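# Pour granules from round-bottom flask into the vial

## Task

Transfer the granules out of the round-bottom flask and into the vial. A small remainder left in the flask or funnel is acceptable, but nothing may be spilled. At the end the flask has to stand upright in its cork ring and the vial upright in its stand; the ring, the stand and the tray must not be moved. Dropping the glass flask more than a few centimetres can break it, which counts as failure.

## Robot and tools

Robot: two UR-style six-joint arms, left_arm and right_arm, each on its own carriage (left_rail, right_rail) on one floor track. Each has a Robotiq 140 mm two-finger gripper whose fingers can fold if pushed tip-first or when a part sits deep near the palm.

Frame: one table-fixed scene frame. z = 0 is the table top, +z up, +x is the direction the arms face, +y is to the arms' left. The track runs along y at x = 0 (y = 0 at its middle); the table edge is at x = 0.17 m. left_rail is always the carriage on the +y side. An arm's base sits at x = 0, y = its carriage position_m, z = 0.04 m. Printed hand positions can be slightly wrong, more so far out.

Gripper axes: fingers point along gripper +z and close along gripper y. end_effector_position is the point between the pads when closed; closed fingertips extend about 33 mm past it, fully open about 9 mm. While closing, the tips travel about 24 mm further out, so leave clearance above surfaces. A flat block sticks out roughly 9 cm along gripper +x and rotates with it.

execute_actions(actions, cameras): actions is a list holding one action (or empty, which just reports state and images). cameras lists which of cam_high, cam_flask, cam_tray, cam_vial, cam_left_wrist, cam_right_wrist to return (omitted/null/["all"] = all, [] = none). An action may contain:
- rows: 1 to 15 rows, each applied for one control step of 1/30 s. Every row is a single list of 18 numbers, each in [-1, 1], covering both arms: left_arm first as 6 joint values (shoulder pan, shoulder lift, elbow, wrist 1, wrist 2, wrist 3), then gripper position, force_limit, speed; then the same 9 for right_arm. Joint values are offsets, not poses: each is measured from that arm's Joint targets at the start of the action (not from the previous row), scaled so 1.0 equals 1.326 rad for pan and lift and 1.989 rad for elbow and the three wrists. Sending the same offset again in a new call moves further. Stated joint ranges (rad): pan and lift ±6.283, elbow ±3.142, wrists ±6.283; a request more than 0.010 rad outward beyond them is refused. The gripper numbers are absolute commands: position +1 = fully open (140 mm), about -0.8 = pads touching, -1 = close until blocked; force_limit -1 ≈ 14 N, 0 ≈ 60 N, +1 ≈ 107 N; speed -1 ≈ 30 mm/s, 0 ≈ 140, +1 ≈ 250. To leave a gripper unchanged, resend its previous three numbers (0 is itself a command).
- steps: action length in control steps, 1 to 450, at least the number of rows, default 15. After the final row the arms keep heading to that row's target, so give big moves extra steps; a cut-short move may stop soon after, so send the remainder next call.
- until: stop early when conditions on left_rail/right_rail fields hold, e.g. {"right_rail": {"position_status": ["!=", "moving"]}}; numbers need a comparison (=, !=, <, <=, >, >=). {"all": {"status": "ended"}} and {"any": {"status": "ended"}} are also allowed. It does not halt the arms.
- left_rail / right_rail: position_m is an absolute target in metres along y (left_rail -0.8 to 1.5, right_rail -1.5 to 0.8); speed_m_s 0.01 to 1 (default 1); acceleration_factor 0.1 to 1 (acceleration = 0.75 m/s² times it); or {"stop": true} alone. Any bad value refuses the whole call. Keep carriages at least 0.78 m apart. After sending position_m, wait with an until on position_status, and let the carriage arrive (within 0.3 mm) before aiming a gripper at a scene point or ending. Arm targets ride along with a moving carriage.

Motion limits: joint targets change at most 1.88 rad/s (pan, lift) and 2.83 rad/s (others); targets stay within 0.383 / 0.575 rad of measured angles, and are scaled back if they would put the gripper over 100 mm from where it is. Big moves can span several calls.

Results: per gripper end_effector_position (m), end_effector_quat_wxyz, velocities; Joint positions and Joint velocities per arm (rail m, then six joints in rad); Joint targets (the base for the next offsets); Joint torques (whole drive output, noisy, positive toward larger angles); Wrist force / Wrist torque along gripper axes plus the peak since the last report; Tool commands; object_status (0 moving, 1 blocked while opening, 2 blocked while closing = holding, 3 reached position or pads met); position_measured in counts (3 open, 230 closed); rail position_m, position_status (moving, done, contact_stop, time_out, stopped, stopped_with_arm, stopped_for_other_arm, stopped_for_other_carriage) and position_answer (taken/not_taken). Notes such as "joint sent to its limit" or "joint command not followed" flag clamped or withheld commands. To grip, send -1 and confirm status 2; to grip harder, raise force_limit and nudge position (-1 to -0.98).

zoom_image(camera, region): enlarges a region [x0, y0, x1, y1] in pixels (origin top-left, at most 504 x 504) of a camera's latest image; images are 896 x 504.
zero_wrist_force(arm): tares that arm's wrist sensor; no motion.
read_manual(section): returns licence texts ("licences").
finished_scene(scene): integer 1 or 2. The first call only prompts a check; a second call ends the scene for good.

Avoid: spilling granules, dropping or letting go of moving parts, the flask falling, knocking anything off the work area, moving the ring, stand or tray, collisions or pressing between the two arms, fingertips jammed into surfaces, large leverage or twist on a held part. Faults: joint contact torque at its limit (pan/lift 287, elbow 130, wrists 46.9 N m) or about 150 N external force stops the arm for 10 s; motors overheating (warning at 70 °C, brakes at 85 °C) stops it 30 to 60 s. Faster, smooth, low-effort motion is preferred.

Each tool is called as a command line: name --argument value for each argument, lists and objects as JSON in quotes; but a table of rows of numbers goes row by row, as --pt "numbers of a row", without its own name.

## Session

I'll start by reading the current state and all camera images.

execute_actions --actions '[]'

Scene clock: 0.00 s.
left_arm: end_effector_position=(+0.6290, +1.2544, +0.1760) position_measured=3 object_status=3 end_effector_quat_wxyz=(+0.000, +0.000, +1.000, +0.000) end_effector_velocity=(+0.000, +0.000, +0.000) end_effector_angular_velocity=(+0.000, +0.000, +0.000) | right_arm: end_effector_position=(+0.6290, -0.8684, +0.1760) position_measured=3 object_status=3 end_effector_quat_wxyz=(+0.000, +0.000, +1.000, +0.000) end_effector_velocity=(+0.000, +0.000, -0.001) end_effector_angular_velocity=(+0.000, +0.001, -0.001)
Joint positions: left_arm=[1.254 -0.281 -1.556 2.144 -2.158 -1.571 -0.281] | right_arm=[-0.868 -0.281 -1.556 2.144 -2.158 -1.571 -0.281]
Joint velocities: left_arm=[0 -0.001 0 0 0 0 0] | right_arm=[0 0 0.001 0 0 0 0.001]
Joint torques (N m): no reading
Wrist force (N): no reading
Wrist torque (N m): no reading
Wrist force, peak (N): no reading
Joint targets: left_arm=[1.254 -0.281 -1.556 2.144 -2.158 -1.571 -0.280] | right_arm=[-0.868 -0.280 -1.556 2.144 -2.158 -1.571 -0.280]
Tool commands: left_gripper/position=+1.0 left_gripper/force_limit=+1.0 left_gripper/speed=+1.0 right_gripper/position=+1.0 right_gripper/force_limit=+1.0 right_gripper/speed=+1.0
left_rail: position_m=1.254 position_status=done
right_rail: position_m=-0.868 position_status=done

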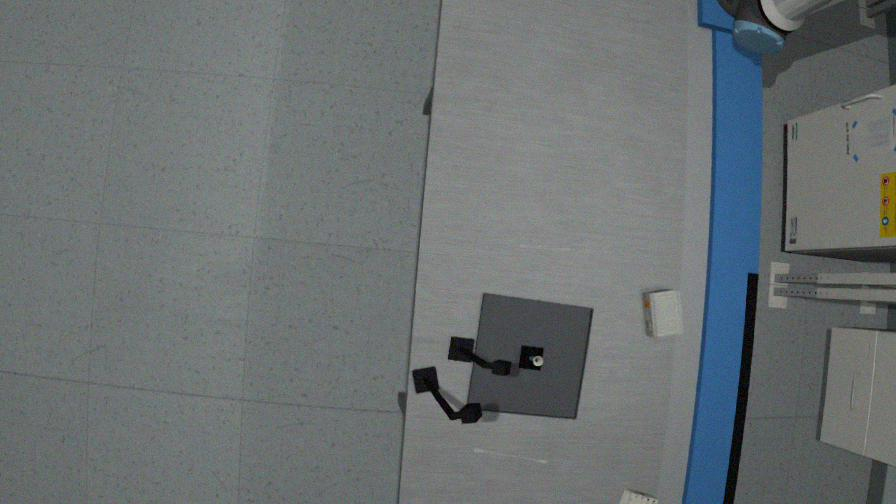

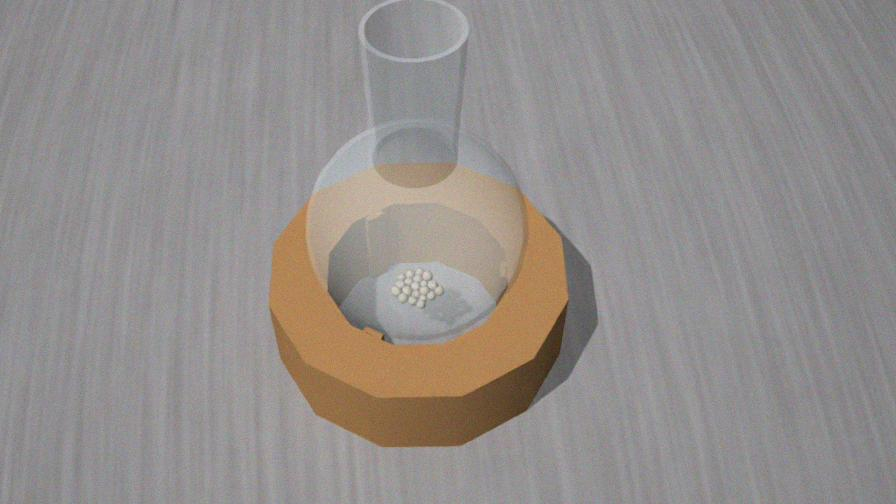

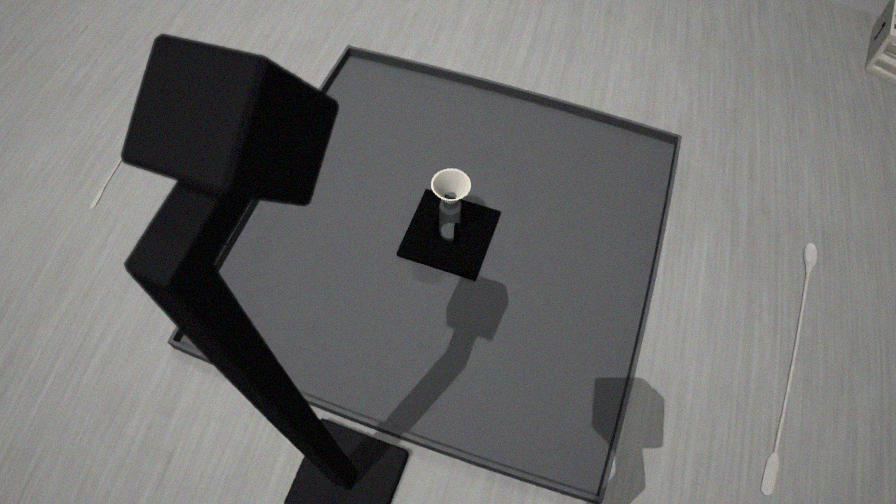

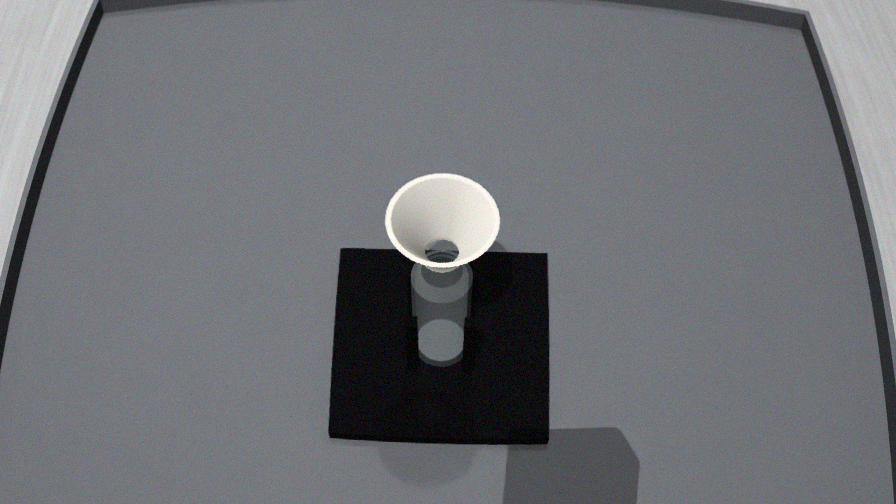

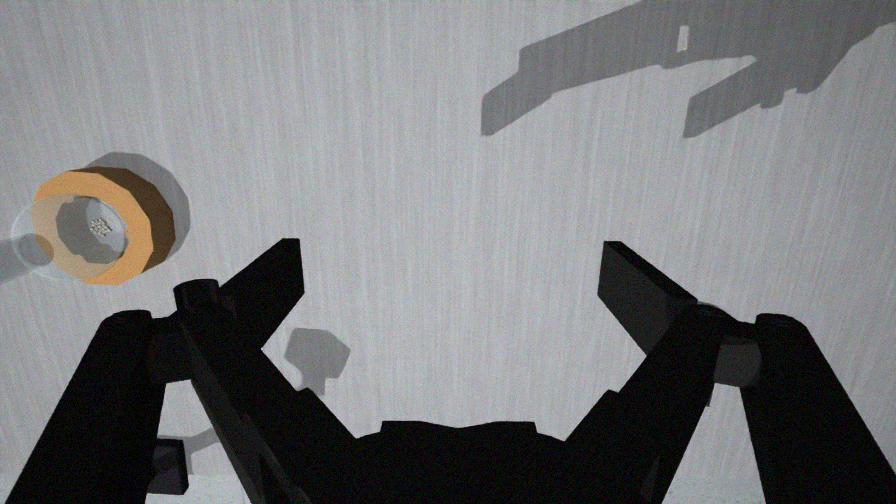

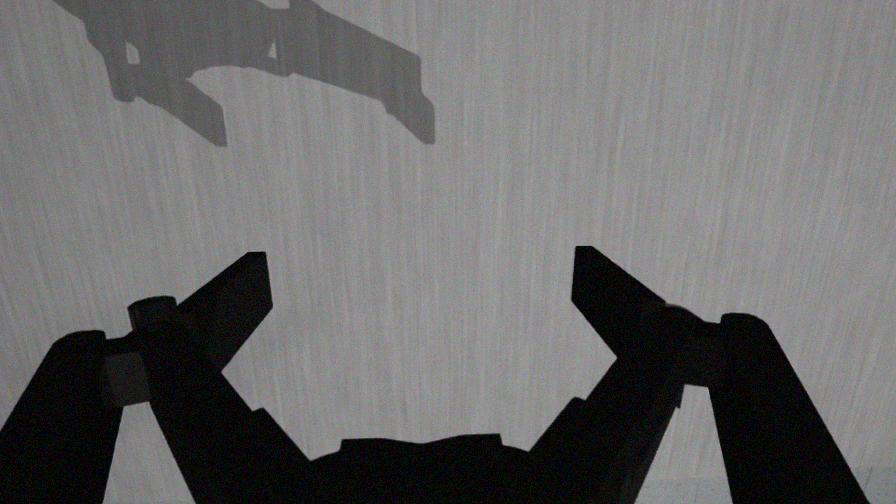

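zoom_image --camera "cam_high" --region '[392, 252, 644, 504]'

zoom_image --camera "cam_vial" --region '[300, 140, 600, 460]'

zoom_image --camera "cam_flask" --region '[200, 0, 650, 460]'

zoom_image --camera "cam_left_wrist" --region '[0, 100, 250, 350]'

Scaled by 2.000 from the camera's 896x504 image, which has a finer 1280x720 frame.

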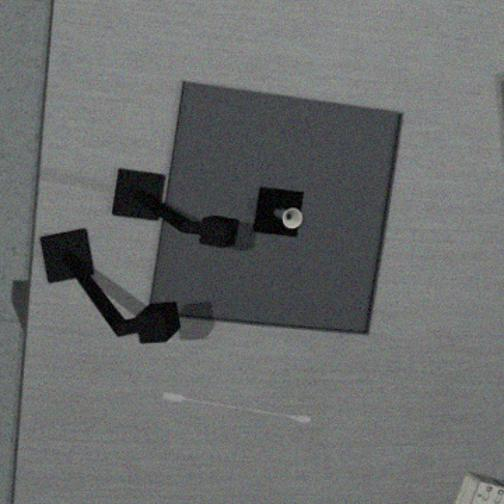

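Scaled by 1.575 from the camera's 896x504 image, which has a finer 1280x720 frame.

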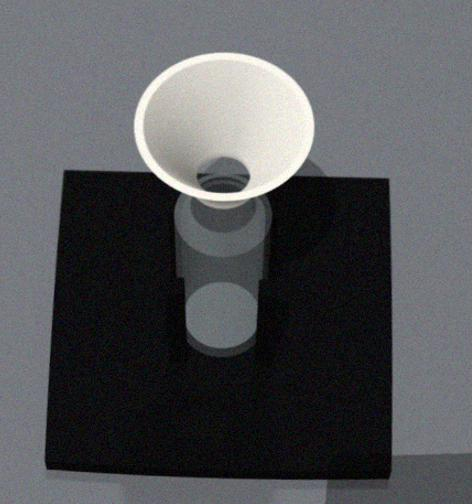

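Scaled by 1.096 from the camera's 896x504 image, which has a finer 1280x720 frame.

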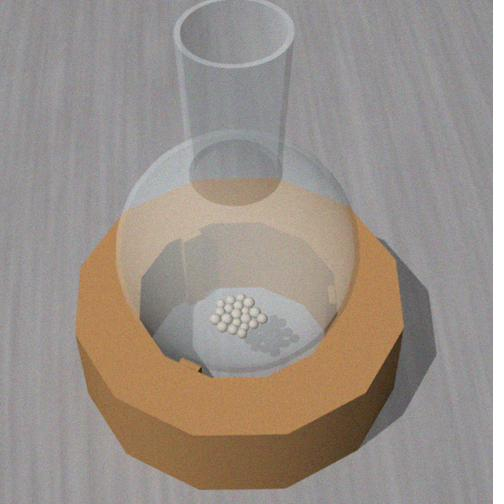

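Scaled by 2.016 from the camera's 896x504 image, which has a finer 1280x720 frame.

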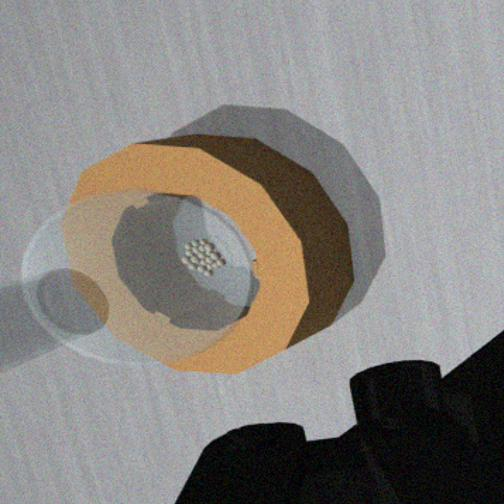

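zoom_image --camera "cam_left_wrist" --region '[220, 200, 440, 400]'

zoom_image --camera "cam_left_wrist" --region '[540, 200, 760, 400]'

zoom_image --camera "cam_tray" --region '[330, 130, 570, 330]'

Scaled by 2.291 from the camera's 896x504 image, which has a finer 1280x720 frame.

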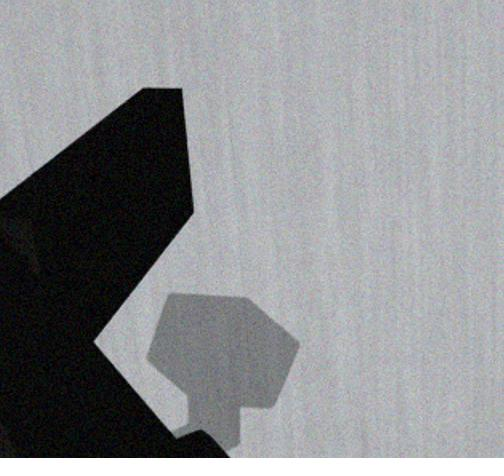

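Scaled by 2.291 from the camera's 896x504 image, which has a finer 1280x720 frame.

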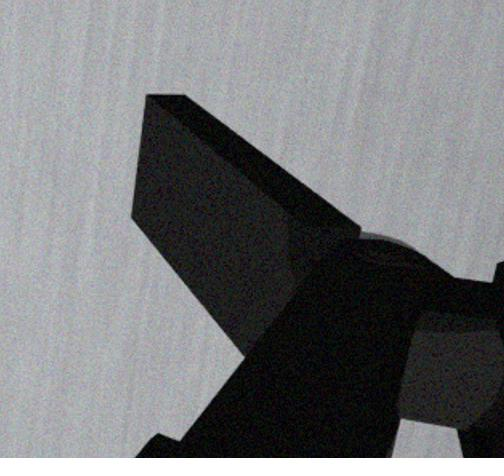

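Scaled by 2.100 from the camera's 896x504 image, which has a finer 1280x720 frame.

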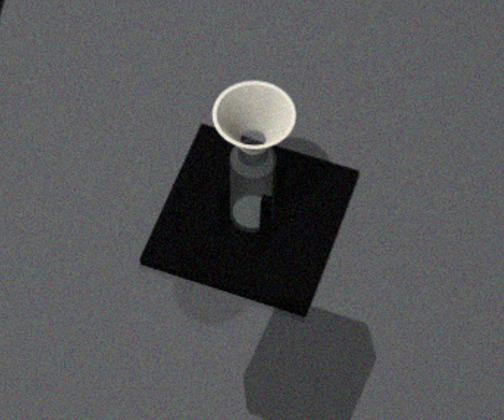

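zoom_image --camera "cam_tray" --region '[740, 0, 896, 150]'

zoom_image --camera "cam_high" --region '[560, 404, 760, 504]'

zoom_image --camera "cam_high" --region '[600, 240, 820, 460]'

zoom_image --camera "cam_high" --region '[640, 0, 896, 128]'

Scaled by 3.231 from the camera's 896x504 image, which has a finer 1280x720 frame.

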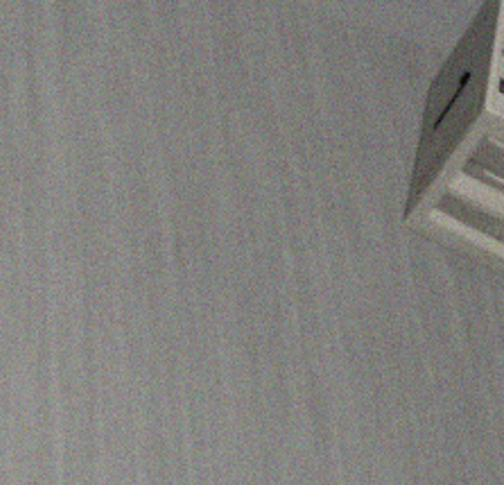

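Scaled by 2.520 from the camera's 896x504 image, which has a finer 1280x720 frame.

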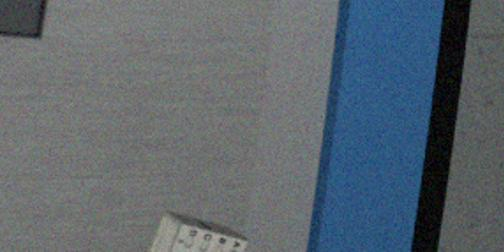

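Scaled by 2.291 from the camera's 896x504 image, which has a finer 1280x720 frame.

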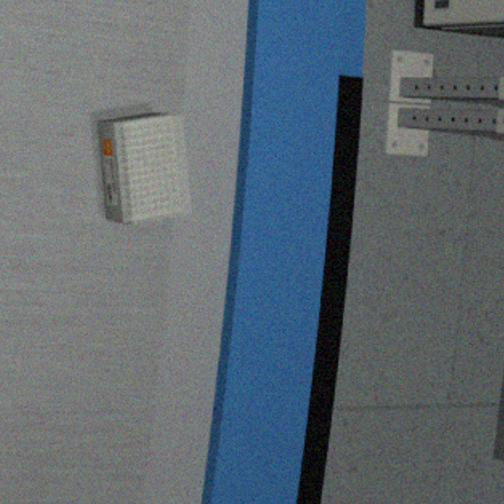

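Scaled by 1.969 from the camera's 896x504 image, which has a finer 1280x720 frame.

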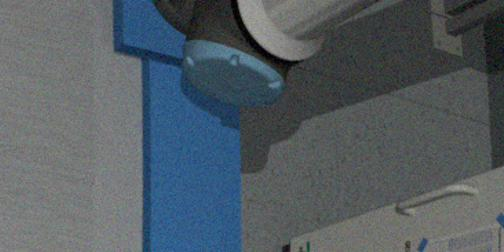

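execute_actions --actions '[{"rows": [[0, -0.1086, -0.0724, 0.343, 0.79, 0, 1, 1, 1, 0, 0, 0, 0, 0, 0, 1, 1, 1]], "steps": 24}]' --cameras '["cam_left_wrist"]'

Scene clock: 477.23 s.
left_arm: end_effector_position=(+0.6395, +1.5653, +0.4573) position_measured=3 object_status=3 end_effector_quat_wxyz=(-0.002, +0.090, +0.843, +0.531) end_effector_velocity=(+0.001, +0.000, +0.001) end_effector_angular_velocity=(+0.002, -0.003, +0.001) | right_arm: end_effector_position=(+0.6290, -0.8684, +0.1760) position_measured=3 object_status=3 end_effector_quat_wxyz=(+0.000, +0.000, +1.000, +0.000) end_effector_velocity=(+0.001, -0.001, +0.000) end_effector_angular_velocity=(+0.000, -0.001, -0.001)
Joint positions: left_arm=[1.254 -0.28 -1.688 2.012 -1.545 -0.483 -0.28] | right_arm=[-0.868 -0.281 -1.556 2.144 -2.158 -1.571 -0.281]
Joint velocities: left_arm=[0 0 0 -0.001 0.001 0.002 -0.002] | right_arm=[0 -0.001 0 -0.001 0 0 0]
Joint torques (N m): left_arm=[2.28 -50.67 -56 -2.21 4.81 0.45] | right_arm=[1.1 -43.66 -39.96 -4.73 0.3 0.35]
Wrist force (N): left_arm=[0.1 -0.4 0.5] | right_arm=[-0.2 0.2 0.4]
Wrist torque (N m): left_arm=[-0.07 -0.07 -0.05] | right_arm=[0.03 0.04 0.00]
Wrist force, peak (N): left_arm=[3.0 -1.9 15.0] | right_arm=[-0.2 0.4 0.9]
Joint targets: left_arm=[1.254 -0.281 -1.688 2.012 -1.545 -0.483 -0.280] | right_arm=[-0.868 -0.280 -1.556 2.144 -2.158 -1.571 -0.280]
left_rail: position_m=1.254 position_status=done
right_rail: position_m=-0.868 position_status=done
Images, in order (width x height): cam_left_wrist 896x504.

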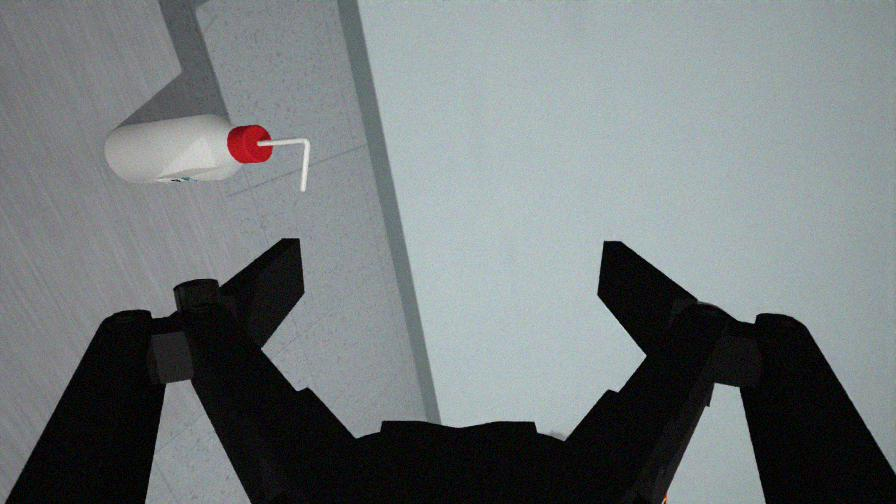

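execute_actions --actions '[{"rows": [[0, 0, 0, 0.3776, 1.0, 0.1408, 1, 1, 1, 0, 0, 0, 0, 0, 0, 1, 1, 1]], "steps": 40}]' --cameras '["cam_left_wrist"]'

Scene clock: 539.23 s.
left_arm: end_effector_position=(+0.8495, +1.2140, +0.6939) position_measured=3 object_status=3 end_effector_quat_wxyz=(+0.102, +0.522, -0.045, +0.846) end_effector_velocity=(+0.000, -0.001, +0.000) end_effector_angular_velocity=(+0.001, +0.000, -0.002) | right_arm: end_effector_position=(+0.6290, -0.8684, +0.1760) position_measured=3 object_status=3 end_effector_quat_wxyz=(+0.000, +0.000, +1.000, +0.000) end_effector_velocity=(-0.001, +0.001, -0.001) end_effector_angular_velocity=(+0.002, +0.002, +0.001)
Joint positions: left_arm=[1.254 -0.28 -1.688 2.012 -0.794 1.506 -0.001] | right_arm=[-0.868 -0.281 -1.556 2.144 -2.158 -1.571 -0.281]
Joint velocities: left_arm=[0 0 0 0 0 0.003 0] | right_arm=[0 0.001 0.001 0.001 0 0.001 0]
Joint torques (N m): left_arm=[-0.38 -47.67 -47.13 -3.03 3.32 3.33] | right_arm=[-0.15 -43.78 -41.35 -4.16 0.09 0.58]
Wrist force (N): left_arm=[-0.7 -0.7 0.5] | right_arm=[-0.1 0.3 0.5]
Wrist torque (N m): left_arm=[0.09 -0.03 -0.15] | right_arm=[0.07 0.03 0.01]
Wrist force, peak (N): left_arm=[2.0 -2.0 1.8] | right_arm=[0.3 0.6 1.0]
Joint targets: left_arm=[1.254 -0.281 -1.688 2.012 -0.794 1.506 0.000] | right_arm=[-0.868 -0.280 -1.556 2.144 -2.158 -1.571 -0.280]
left_rail: position_m=1.254 position_status=done
right_rail: position_m=-0.868 position_status=done
Images, in order (width x height): cam_left_wrist 896x504.

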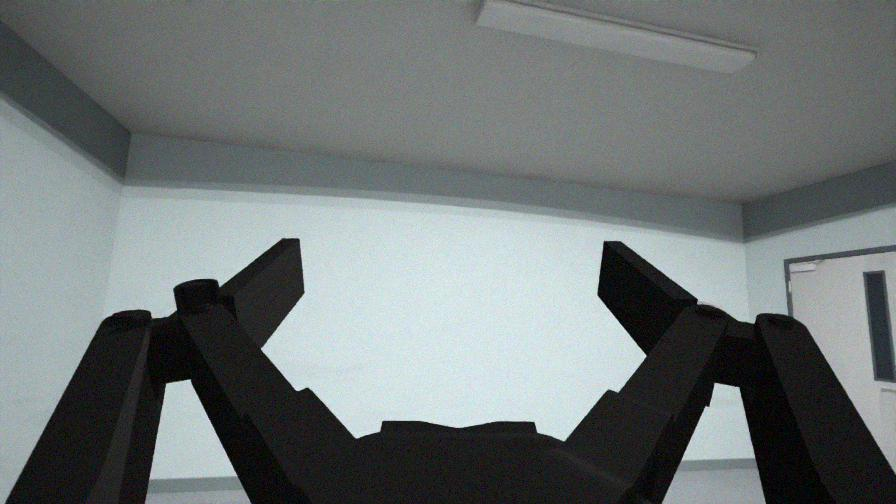

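execute_actions --actions '[{"rows": [[0,0.0001,0.0043,0,0.0004,0,1,1,1,0,0,0,0,0,0,1,1,1],[0,0.0004,0.0163,0,0.0016,0,1,1,1,0,0,0,0,0,0,1,1,1],[0,0.0008,0.0350,0,0.0034,0,1,1,1,0,0,0,0,0,0,1,1,1],[0,0.0013,0.0590,0,0.0057,0,1,1,1,0,0,0,0,0,0,1,1,1],[0,0.0019,0.0872,0,0.0085,0,1,1,1,0,0,0,0,0,0,1,1,1],[0,0.0026,0.1184,0,0.0115,0,1,1,1,0,0,0,0,0,0,1,1,1],[0,0.0034,0.1514,0,0.0147,0,1,1,1,0,0,0,0,0,0,1,1,1],[0,0.0041,0.1850,0,0.0180,0,1,1,1,0,0,0,0,0,0,1,1,1],[0,0.0049,0.2180,0,0.0212,0,1,1,1,0,0,0,0,0,0,1,1,1],[0,0.0056,0.2492,0,0.0242,0,1,1,1,0,0,0,0,0,0,1,1,1],[0,0.0062,0.2774,0,0.0270,0,1,1,1,0,0,0,0,0,0,1,1,1],[0,0.0067,0.3014,0,0.0293,0,1,1,1,0,0,0,0,0,0,1,1,1],[0,0.0071,0.3200,0,0.0311,0,1,1,1,0,0,0,0,0,0,1,1,1],[0,0.0074,0.3321,0,0.0323,0,1,1,1,0,0,0,0,0,0,1,1,1],[0,0.0075,0.3364,0,0.0327,0,1,1,1,0,0,0,0,0,0,1,1,1]], "steps": 75, "left_rail": {"position_m": 0.973}, "until": {"left_rail": {"position_status": ["!=", "moving"]}}}]' --cameras '["cam_left_wrist", "cam_flask"]'

Scene clock: 566.10 s.
left_arm: end_effector_position=(+0.5769, +0.9880, +0.1602) position_measured=3 object_status=3 end_effector_quat_wxyz=(+0.088, +0.769, -0.108, +0.623) end_effector_velocity=(-0.002, +0.000, -0.002) end_effector_angular_velocity=(-0.001, +0.004, +0.000) | right_arm: end_effector_position=(+0.6290, -0.8684, +0.1760) position_measured=3 object_status=3 end_effector_quat_wxyz=(+0.000, +0.000, +1.000, +0.000) end_effector_velocity=(+0.000, +0.000, +0.000) end_effector_angular_velocity=(+0.001, +0.001, +0.000)
Joint positions: left_arm=[0.973 -0.281 -1.678 2.681 -0.794 1.571 0] | right_arm=[-0.868 -0.281 -1.556 2.144 -2.158 -1.571 -0.281]
Joint velocities: left_arm=[0 0 0 0.003 0 0.001 -0.002] | right_arm=[0 0 0 -0.001 0.001 0 0]
Joint torques (N m): left_arm=[0.91 -5.08 -11.68 -1.79 2.78 3.18] | right_arm=[3.09 -43.43 -40.16 -4.61 0.25 0.41]
Wrist force (N): left_arm=[-0.7 -0.6 0.5] | right_arm=[-0.1 0.0 0.4]
Wrist torque (N m): left_arm=[0.03 0.15 -0.07] | right_arm=[0.01 0.03 0.00]
Wrist force, peak (N): left_arm=[4.5 -1.8 6.0] | right_arm=[0.0 0.3 1.0]
Joint targets: left_arm=[0.973 -0.281 -1.678 2.681 -0.794 1.571 0.000] | right_arm=[-0.868 -0.280 -1.556 2.144 -2.158 -1.571 -0.280]
left_rail: position_m=0.973 position_status=done
right_rail: position_m=-0.868 position_status=done
Images, in order (width x height): cam_flask 896x504, cam_left_wrist 896x504.

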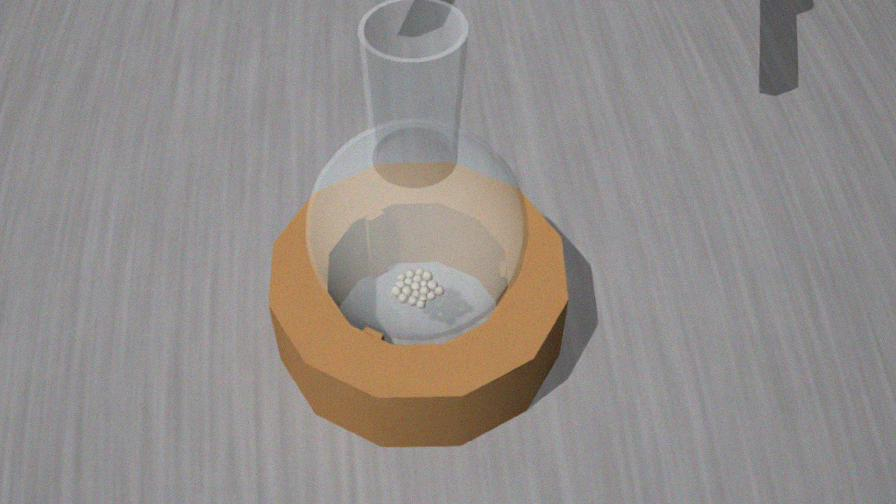

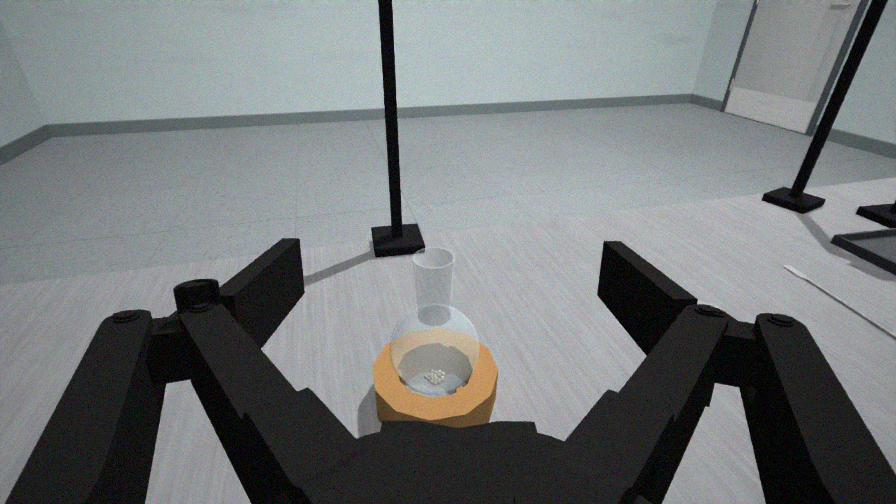

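zoom_image --camera "cam_left_wrist" --region '[350, 230, 530, 440]'

Scaled by 2.400 from the camera's 896x504 image, which has a finer 1280x720 frame.

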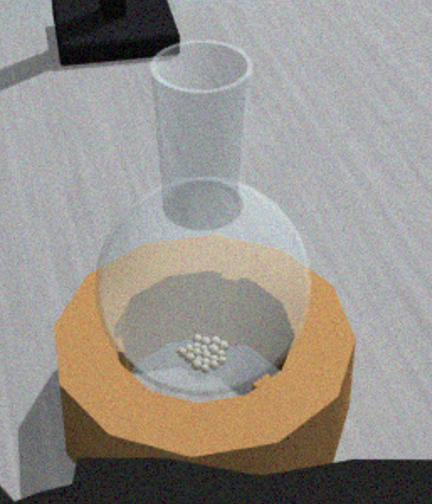

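execute_actions --actions '[{"rows": [[0,0.0025,-0.0004,-0.0013,0,0,1,1,1,0,0,0,0,0,0,1,1,1],[0,0.0094,-0.0014,-0.0049,0,0,1,1,1,0,0,0,0,0,0,1,1,1],[0,0.0201,-0.0029,-0.0105,0,0,1,1,1,0,0,0,0,0,0,1,1,1],[0,0.0339,-0.0049,-0.0176,0,0,1,1,1,0,0,0,0,0,0,1,1,1],[0,0.0502,-0.0073,-0.0261,0,0,1,1,1,0,0,0,0,0,0,1,1,1],[0,0.0681,-0.0099,-0.0354,0,0,1,1,1,0,0,0,0,0,0,1,1,1],[0,0.0871,-0.0127,-0.0453,0,0,1,1,1,0,0,0,0,0,0,1,1,1],[0,0.1064,-0.0155,-0.0553,0,0,1,1,1,0,0,0,0,0,0,1,1,1],[0,0.1254,-0.0183,-0.0652,0,0,1,1,1,0,0,0,0,0,0,1,1,1],[0,0.1433,-0.0209,-0.0745,0,0,1,1,1,0,0,0,0,0,0,1,1,1],[0,0.1596,-0.0232,-0.0830,0,0,1,1,1,0,0,0,0,0,0,1,1,1],[0,0.1734,-0.0252,-0.0902,0,0,1,1,1,0,0,0,0,0,0,1,1,1],[0,0.1841,-0.0268,-0.0957,0,0,1,1,1,0,0,0,0,0,0,1,1,1],[0,0.1910,-0.0278,-0.0993,0,0,1,1,1,0,0,0,0,0,0,1,1,1],[0,0.1935,-0.0282,-0.1006,0,0,1,1,1,0,0,0,0,0,0,1,1,1]], "steps": 24, "left_rail": {"position_m": 0.9842}}]' --cameras '["cam_left_wrist", "cam_flask"]'

Scene clock: 654.33 s.
left_arm: end_effector_position=(+0.6289, +0.9842, +0.1051) position_measured=3 object_status=3 end_effector_quat_wxyz=(+0.088, +0.770, -0.109, +0.623) end_effector_velocity=(+0.000, +0.001, -0.001) end_effector_angular_velocity=(+0.002, +0.000, +0.002) | right_arm: end_effector_position=(+0.6290, -0.8684, +0.1760) position_measured=3 object_status=3 end_effector_quat_wxyz=(+0.000, +0.000, +1.000, +0.000) end_effector_velocity=(+0.001, +0.000, +0.001) end_effector_angular_velocity=(-0.001, -0.003, +0.000)
Joint positions: left_arm=[0.984 -0.281 -1.422 2.625 -0.994 1.571 0] | right_arm=[-0.868 -0.281 -1.556 2.144 -2.158 -1.571 -0.281]
Joint velocities: left_arm=[0 0 0.003 0 -0.002 -0.002 0.001] | right_arm=[0 0 -0.001 -0.001 -0.001 -0.001 0]
Joint torques (N m): left_arm=[-1.02 -21.2 -28.87 -3.71 1.79 3.2] | right_arm=[2.05 -43.33 -41.34 -4.54 0.16 0.85]
Wrist force (N): left_arm=[-0.9 -0.5 0.5] | right_arm=[0.0 0.3 0.5]
Wrist torque (N m): left_arm=[0.08 0.19 -0.04] | right_arm=[0.07 0.01 0.01]
Wrist force, peak (N): left_arm=[-0.1 -2.2 -1.2] | right_arm=[0.1 0.4 0.8]
Joint targets: left_arm=[0.984 -0.281 -1.421 2.625 -0.994 1.571 0.000] | right_arm=[-0.868 -0.280 -1.556 2.144 -2.158 -1.571 -0.280]
left_rail: position_m=0.984 position_status=done
right_rail: position_m=-0.868 position_status=done
Images, in order (width x height): cam_flask 896x504, cam_left_wrist 896x504.

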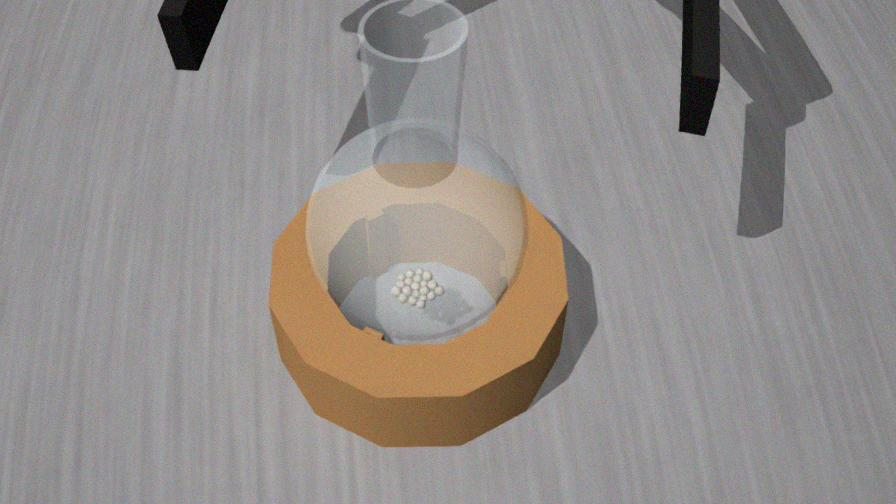

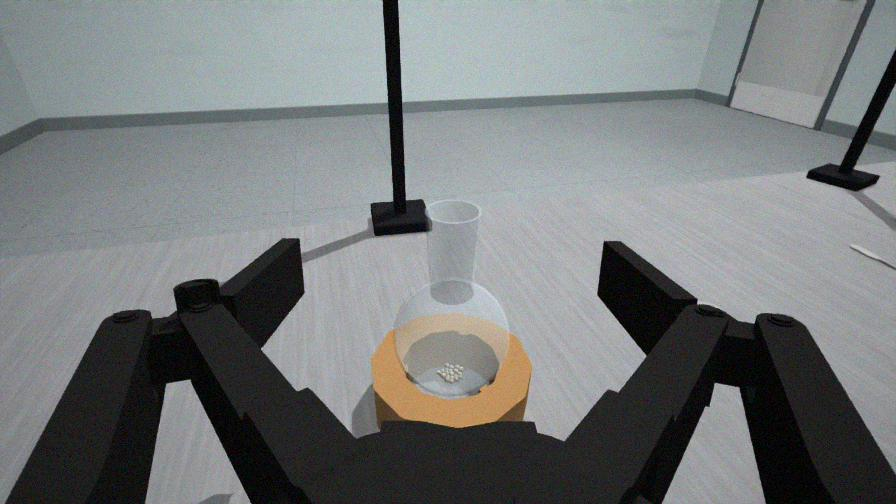

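zoom_image --camera "cam_left_wrist" --region '[360, 180, 560, 420]'

zoom_image --camera "cam_flask" --region '[140, 0, 740, 240]'

Scaled by 2.100 from the camera's 896x504 image, which has a finer 1280x720 frame.

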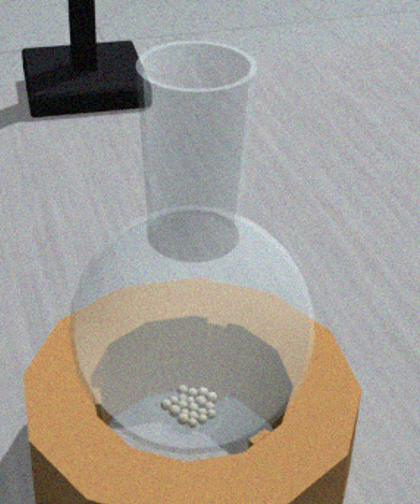

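Region (140, 0, 740, 240) is 600x240 pixels. A region can be at most 504 by 504 pixels.

execute_actions --actions '[{"rows": [[0,0.0004,-0.0003,0.0001,0,0,-0.2,0,1,0,0,0,0,0,0,1,1,1],[0,0.0009,-0.0009,0.0003,0,0,-0.2,0,1,0,0,0,0,0,0,1,1,1],[0,0.0016,-0.0015,0.0005,0,0,-0.2,0,1,0,0,0,0,0,0,1,1,1],[0,0.0023,-0.0022,0.0007,0,0,-0.2,0,1,0,0,0,0,0,0,1,1,1],[0,0.003,-0.0029,0.0009,0,0,-0.2,0,1,0,0,0,0,0,0,1,1,1],[0,0.0035,-0.0034,0.0011,0,0,-0.2,0,1,0,0,0,0,0,0,1,1,1],[0,0.0035,-0.0034,0.0011,0,0,-0.2,0,1,0,0,0,0,0,0,1,1,1],[0,0.0035,-0.0034,0.0011,0,0,-0.2,0,1,0,0,0,0,0,0,1,1,1],[0,0.0035,-0.0034,0.0011,0,0,-0.2,0,1,0,0,0,0,0,0,1,1,1],[0,0.0035,-0.0034,0.0011,0,0,-0.2,0,1,0,0,0,0,0,0,1,1,1],[0,0.0035,-0.0034,0.0011,0,0,-0.2,0,1,0,0,0,0,0,0,1,1,1],[0,0.0035,-0.0034,0.0011,0,0,-0.2,0,1,0,0,0,0,0,0,1,1,1],[0,0.0035,-0.0034,0.0011,0,0,-0.2,0,1,0,0,0,0,0,0,1,1,1],[0,0.0035,-0.0034,0.0011,0,0,-0.2,0,1,0,0,0,0,0,0,1,1,1],[0,0.0035,-0.0034,0.0011,0,0,-0.2,0,1,0,0,0,0,0,0,1,1,1]], "steps": 24}]' --cameras '["cam_left_wrist", "cam_flask"]'

Scene clock: 711.70 s.
left_arm: end_effector_position=(+0.6328, +0.9831, +0.1049) position_measured=154 object_status=3 end_effector_quat_wxyz=(+0.088, +0.770, -0.109, +0.623) end_effector_velocity=(-0.001, -0.001, +0.000) end_effector_angular_velocity=(-0.001, +0.001, -0.001) | right_arm: end_effector_position=(+0.6290, -0.8684, +0.1760) position_measured=3 object_status=3 end_effector_quat_wxyz=(+0.000, +0.000, +1.000, +0.000) end_effector_velocity=(+0.000, -0.001, +0.001) end_effector_angular_velocity=(+0.000, -0.002, -0.001)
Joint positions: left_arm=[0.984 -0.281 -1.417 2.618 -0.992 1.571 0] | right_arm=[-0.868 -0.281 -1.556 2.144 -2.158 -1.571 -0.281]
Joint velocities: left_arm=[0 -0.001 0 0.001 0 0 -0.001] | right_arm=[0 -0.001 -0.001 0 0 0 0]
Joint torques (N m): left_arm=[-0.81 -22.2 -29.3 -0.25 -0.8 3.1] | right_arm=[2.89 -47.05 -40.84 -4.04 0.12 0.63]
Wrist force (N): left_arm=[-1.4 -0.6 0.6] | right_arm=[-0.3 0.1 0.4]
Wrist torque (N m): left_arm=[0.05 0.24 -0.04] | right_arm=[0.03 0.08 0.00]
Wrist force, peak (N): left_arm=[-1.7 -0.7 0.7] | right_arm=[-0.3 0.6 0.7]
Joint targets: left_arm=[0.984 -0.281 -1.417 2.618 -0.992 1.571 0.000] | right_arm=[-0.868 -0.280 -1.556 2.144 -2.158 -1.571 -0.280]
left_rail: position_m=0.984 position_status=done
right_rail: position_m=-0.868 position_status=done
Images, in order (width x height): cam_flask 896x504, cam_left_wrist 896x504.

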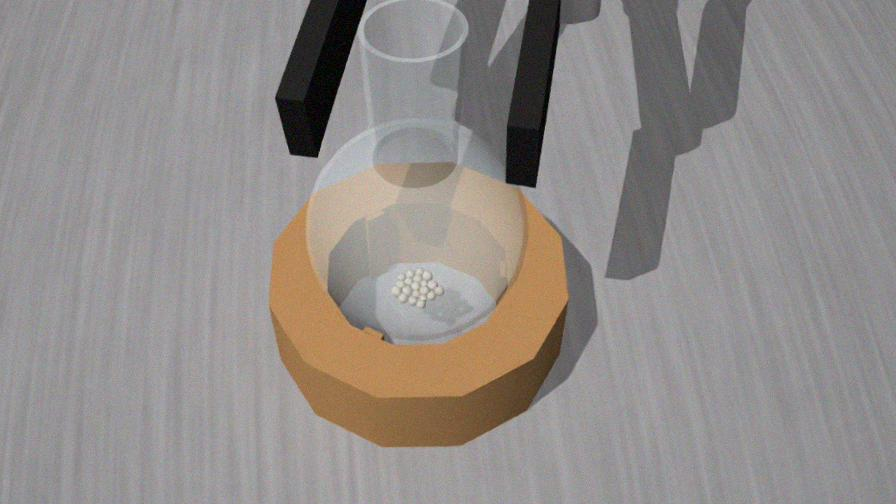

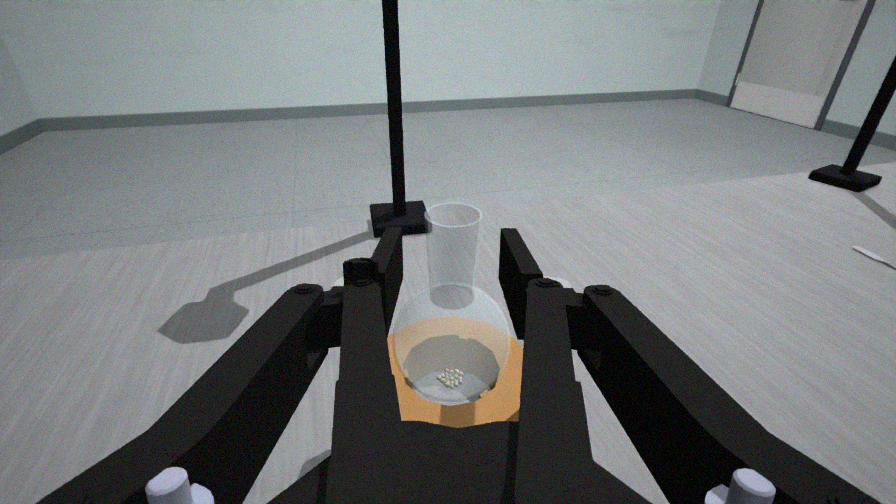

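execute_actions --actions '[{"rows": [[0,0,0,0,0,0,-1,0,-0.7,0,0,0,0,0,0,1,1,1]], "steps": 26}]' --cameras '["cam_left_wrist", "cam_flask"]'

Scene clock: 719.63 s.
left_arm: end_effector_position=(+0.6328, +0.9831, +0.1049) position_measured=199 object_status=2 end_effector_quat_wxyz=(+0.088, +0.770, -0.109, +0.623) end_effector_velocity=(+0.000, +0.001, +0.000) end_effector_angular_velocity=(-0.001, +0.000, +0.002) | right_arm: end_effector_position=(+0.6290, -0.8684, +0.1760) position_measured=3 object_status=3 end_effector_quat_wxyz=(+0.000, +0.000, +1.000, +0.000) end_effector_velocity=(-0.001, -0.001, +0.000) end_effector_angular_velocity=(+0.001, +0.001, -0.002)
Joint positions: left_arm=[0.984 -0.281 -1.417 2.618 -0.992 1.571 0] | right_arm=[-0.868 -0.281 -1.556 2.144 -2.158 -1.571 -0.28]
Joint velocities: left_arm=[0 0 0 0 0 -0.002 -0.001] | right_arm=[0 -0.002 -0.001 0.001 0.001 0.001 0]
Joint torques (N m): left_arm=[-1.16 -21.96 -19.7 -1.59 -1.82 2.99] | right_arm=[1.38 -43.82 -39.37 -4.32 0.38 1.09]
Wrist force (N): left_arm=[-1.0 -0.1 -0.1] | right_arm=[-0.1 0.4 0.5]
Wrist torque (N m): left_arm=[0.04 0.19 -0.07] | right_arm=[0.08 0.03 0.00]
Wrist force, peak (N): left_arm=[-1.7 -0.4 0.6] | right_arm=[-0.1 0.8 0.6]
Joint targets: left_arm=[0.984 -0.281 -1.417 2.618 -0.992 1.571 0.000] | right_arm=[-0.868 -0.280 -1.556 2.144 -2.158 -1.571 -0.280]
left_rail: position_m=0.984 position_status=done
right_rail: position_m=-0.868 position_status=done
Images, in order (width x height): cam_flask 896x504, cam_left_wrist 896x504.

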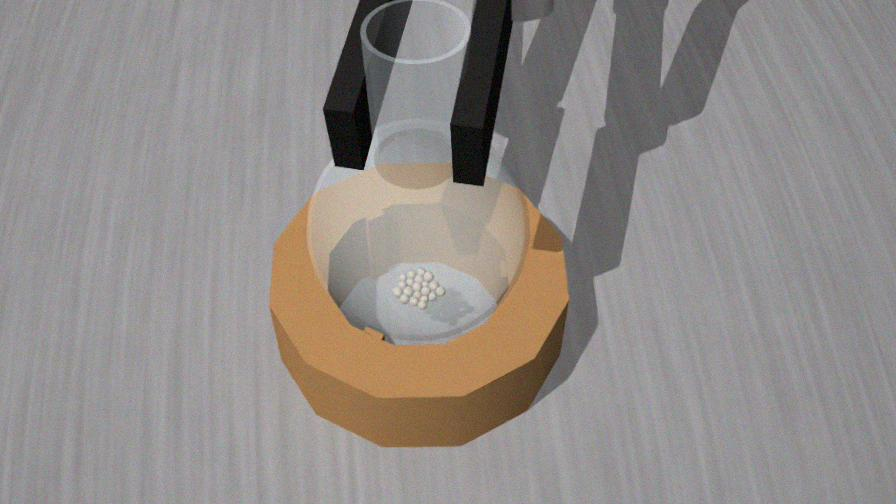

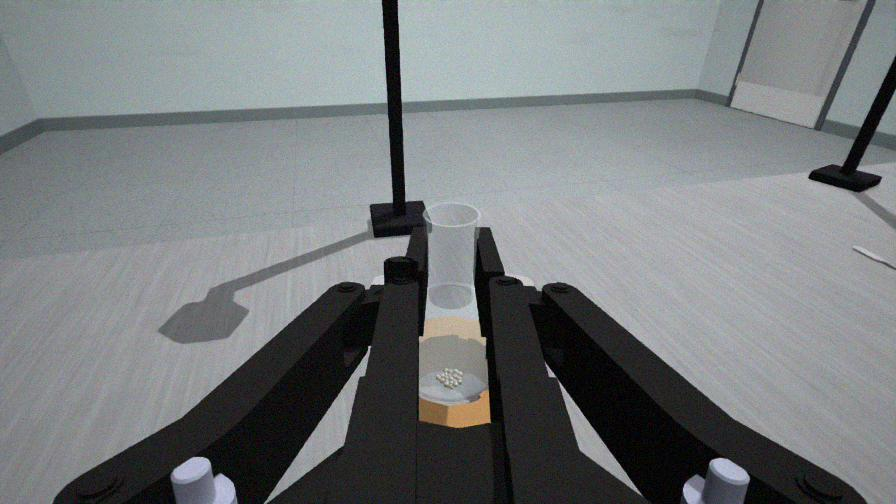

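zoom_image --camera "cam_flask" --region '[260, 0, 580, 220]'

zoom_image --camera "cam_left_wrist" --region '[340, 180, 560, 420]'

Scaled by 1.575 from the camera's 896x504 image, which has a finer 1280x720 frame.

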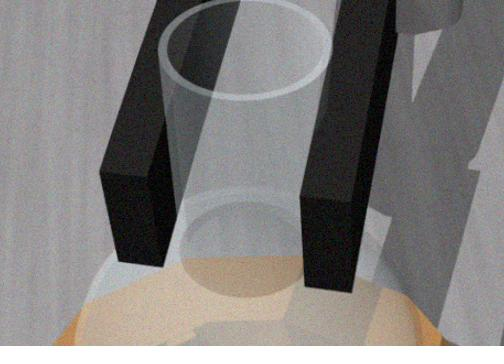

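Scaled by 2.100 from the camera's 896x504 image, which has a finer 1280x720 frame.

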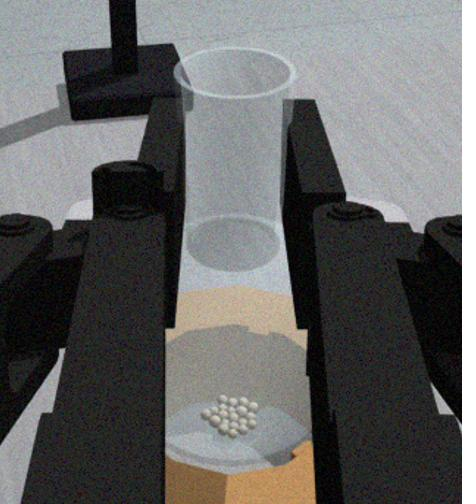

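execute_actions --actions '[{"rows": [[0,-0.0008,-0.0001,0.0007,0,0,-1,0,-0.7,0,0,0,0,0,0,1,1,1],[0,-0.0032,-0.0004,0.0025,0,0,-1,0,-0.7,0,0,0,0,0,0,1,1,1],[0,-0.0069,-0.0008,0.0054,0,0,-1,0,-0.7,0,0,0,0,0,0,1,1,1],[0,-0.0117,-0.0013,0.0091,0,0,-1,0,-0.7,0,0,0,0,0,0,1,1,1],[0,-0.0173,-0.0019,0.0134,0,0,-1,0,-0.7,0,0,0,0,0,0,1,1,1],[0,-0.0234,-0.0026,0.0183,0,0,-1,0,-0.7,0,0,0,0,0,0,1,1,1],[0,-0.03,-0.0034,0.0233,0,0,-1,0,-0.7,0,0,0,0,0,0,1,1,1],[0,-0.0366,-0.0041,0.0285,0,0,-1,0,-0.7,0,0,0,0,0,0,1,1,1],[0,-0.0431,-0.0048,0.0336,0,0,-1,0,-0.7,0,0,0,0,0,0,1,1,1],[0,-0.0493,-0.0055,0.0384,0,0,-1,0,-0.7,0,0,0,0,0,0,1,1,1],[0,-0.0549,-0.0062,0.0428,0,0,-1,0,-0.7,0,0,0,0,0,0,1,1,1],[0,-0.0596,-0.0067,0.0465,0,0,-1,0,-0.7,0,0,0,0,0,0,1,1,1],[0,-0.0633,-0.0071,0.0493,0,0,-1,0,-0.7,0,0,0,0,0,0,1,1,1],[0,-0.0657,-0.0074,0.0512,0,0,-1,0,-0.7,0,0,0,0,0,0,1,1,1],[0,-0.0666,-0.0075,0.0519,0,0,-1,0,-0.7,0,0,0,0,0,0,1,1,1]], "steps": 22}]' --cameras '["cam_left_wrist", "cam_flask"]'

Scene clock: 846.90 s.
left_arm: end_effector_position=(+0.6328, +0.9831, +0.1348) position_measured=199 object_status=2 end_effector_quat_wxyz=(+0.088, +0.770, -0.109, +0.623) end_effector_velocity=(+0.000, +0.000, +0.001) end_effector_angular_velocity=(+0.001, +0.000, -0.001) | right_arm: end_effector_position=(+0.6290, -0.8684, +0.1760) position_measured=3 object_status=3 end_effector_quat_wxyz=(+0.000, +0.000, +1.000, +0.000) end_effector_velocity=(+0.001, +0.000, +0.000) end_effector_angular_velocity=(-0.001, -0.002, +0.000)
Joint positions: left_arm=[0.984 -0.281 -1.505 2.604 -0.889 1.571 0] | right_arm=[-0.868 -0.281 -1.556 2.144 -2.158 -1.571 -0.28]
Joint velocities: left_arm=[0 0 -0.003 -0.001 0.004 0 0.001] | right_arm=[0 0.001 0 0 -0.002 0 0]
Joint torques (N m): left_arm=[-0.93 -41.05 -34.48 0.03 -1.72 2.99] | right_arm=[2.56 -44.91 -40.1 -3.93 0.28 0.9]
Wrist force (N): left_arm=[-1.5 -0.5 0.6] | right_arm=[-0.1 0.5 0.5]
Wrist torque (N m): left_arm=[0.09 0.12 -0.05] | right_arm=[0.10 0.02 0.00]
Wrist force, peak (N): left_arm=[-2.4 -0.5 0.5] | right_arm=[-0.3 0.2 1.0]
Joint targets: left_arm=[0.984 -0.281 -1.505 2.604 -0.889 1.571 0.000] | right_arm=[-0.868 -0.280 -1.556 2.144 -2.158 -1.571 -0.280]
left_rail: position_m=0.984 position_status=done
right_rail: position_m=-0.868 position_status=done
Images, in order (width x height): cam_flask 896x504, cam_left_wrist 896x504.

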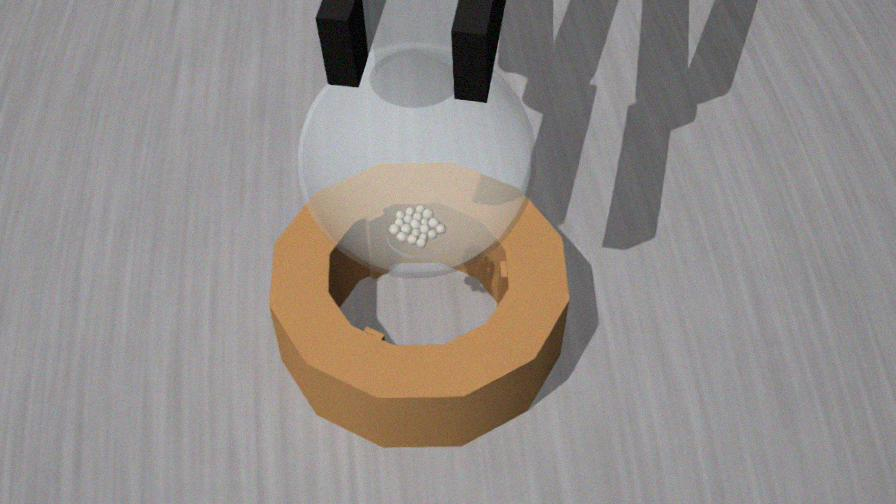

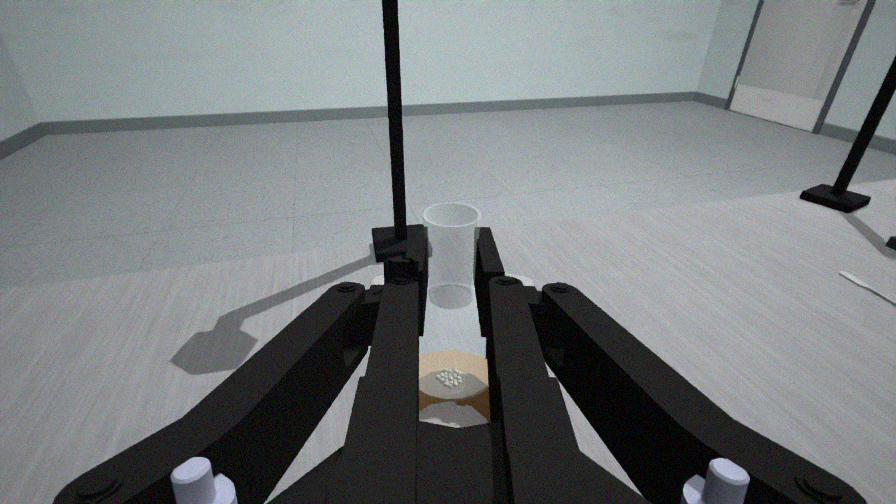

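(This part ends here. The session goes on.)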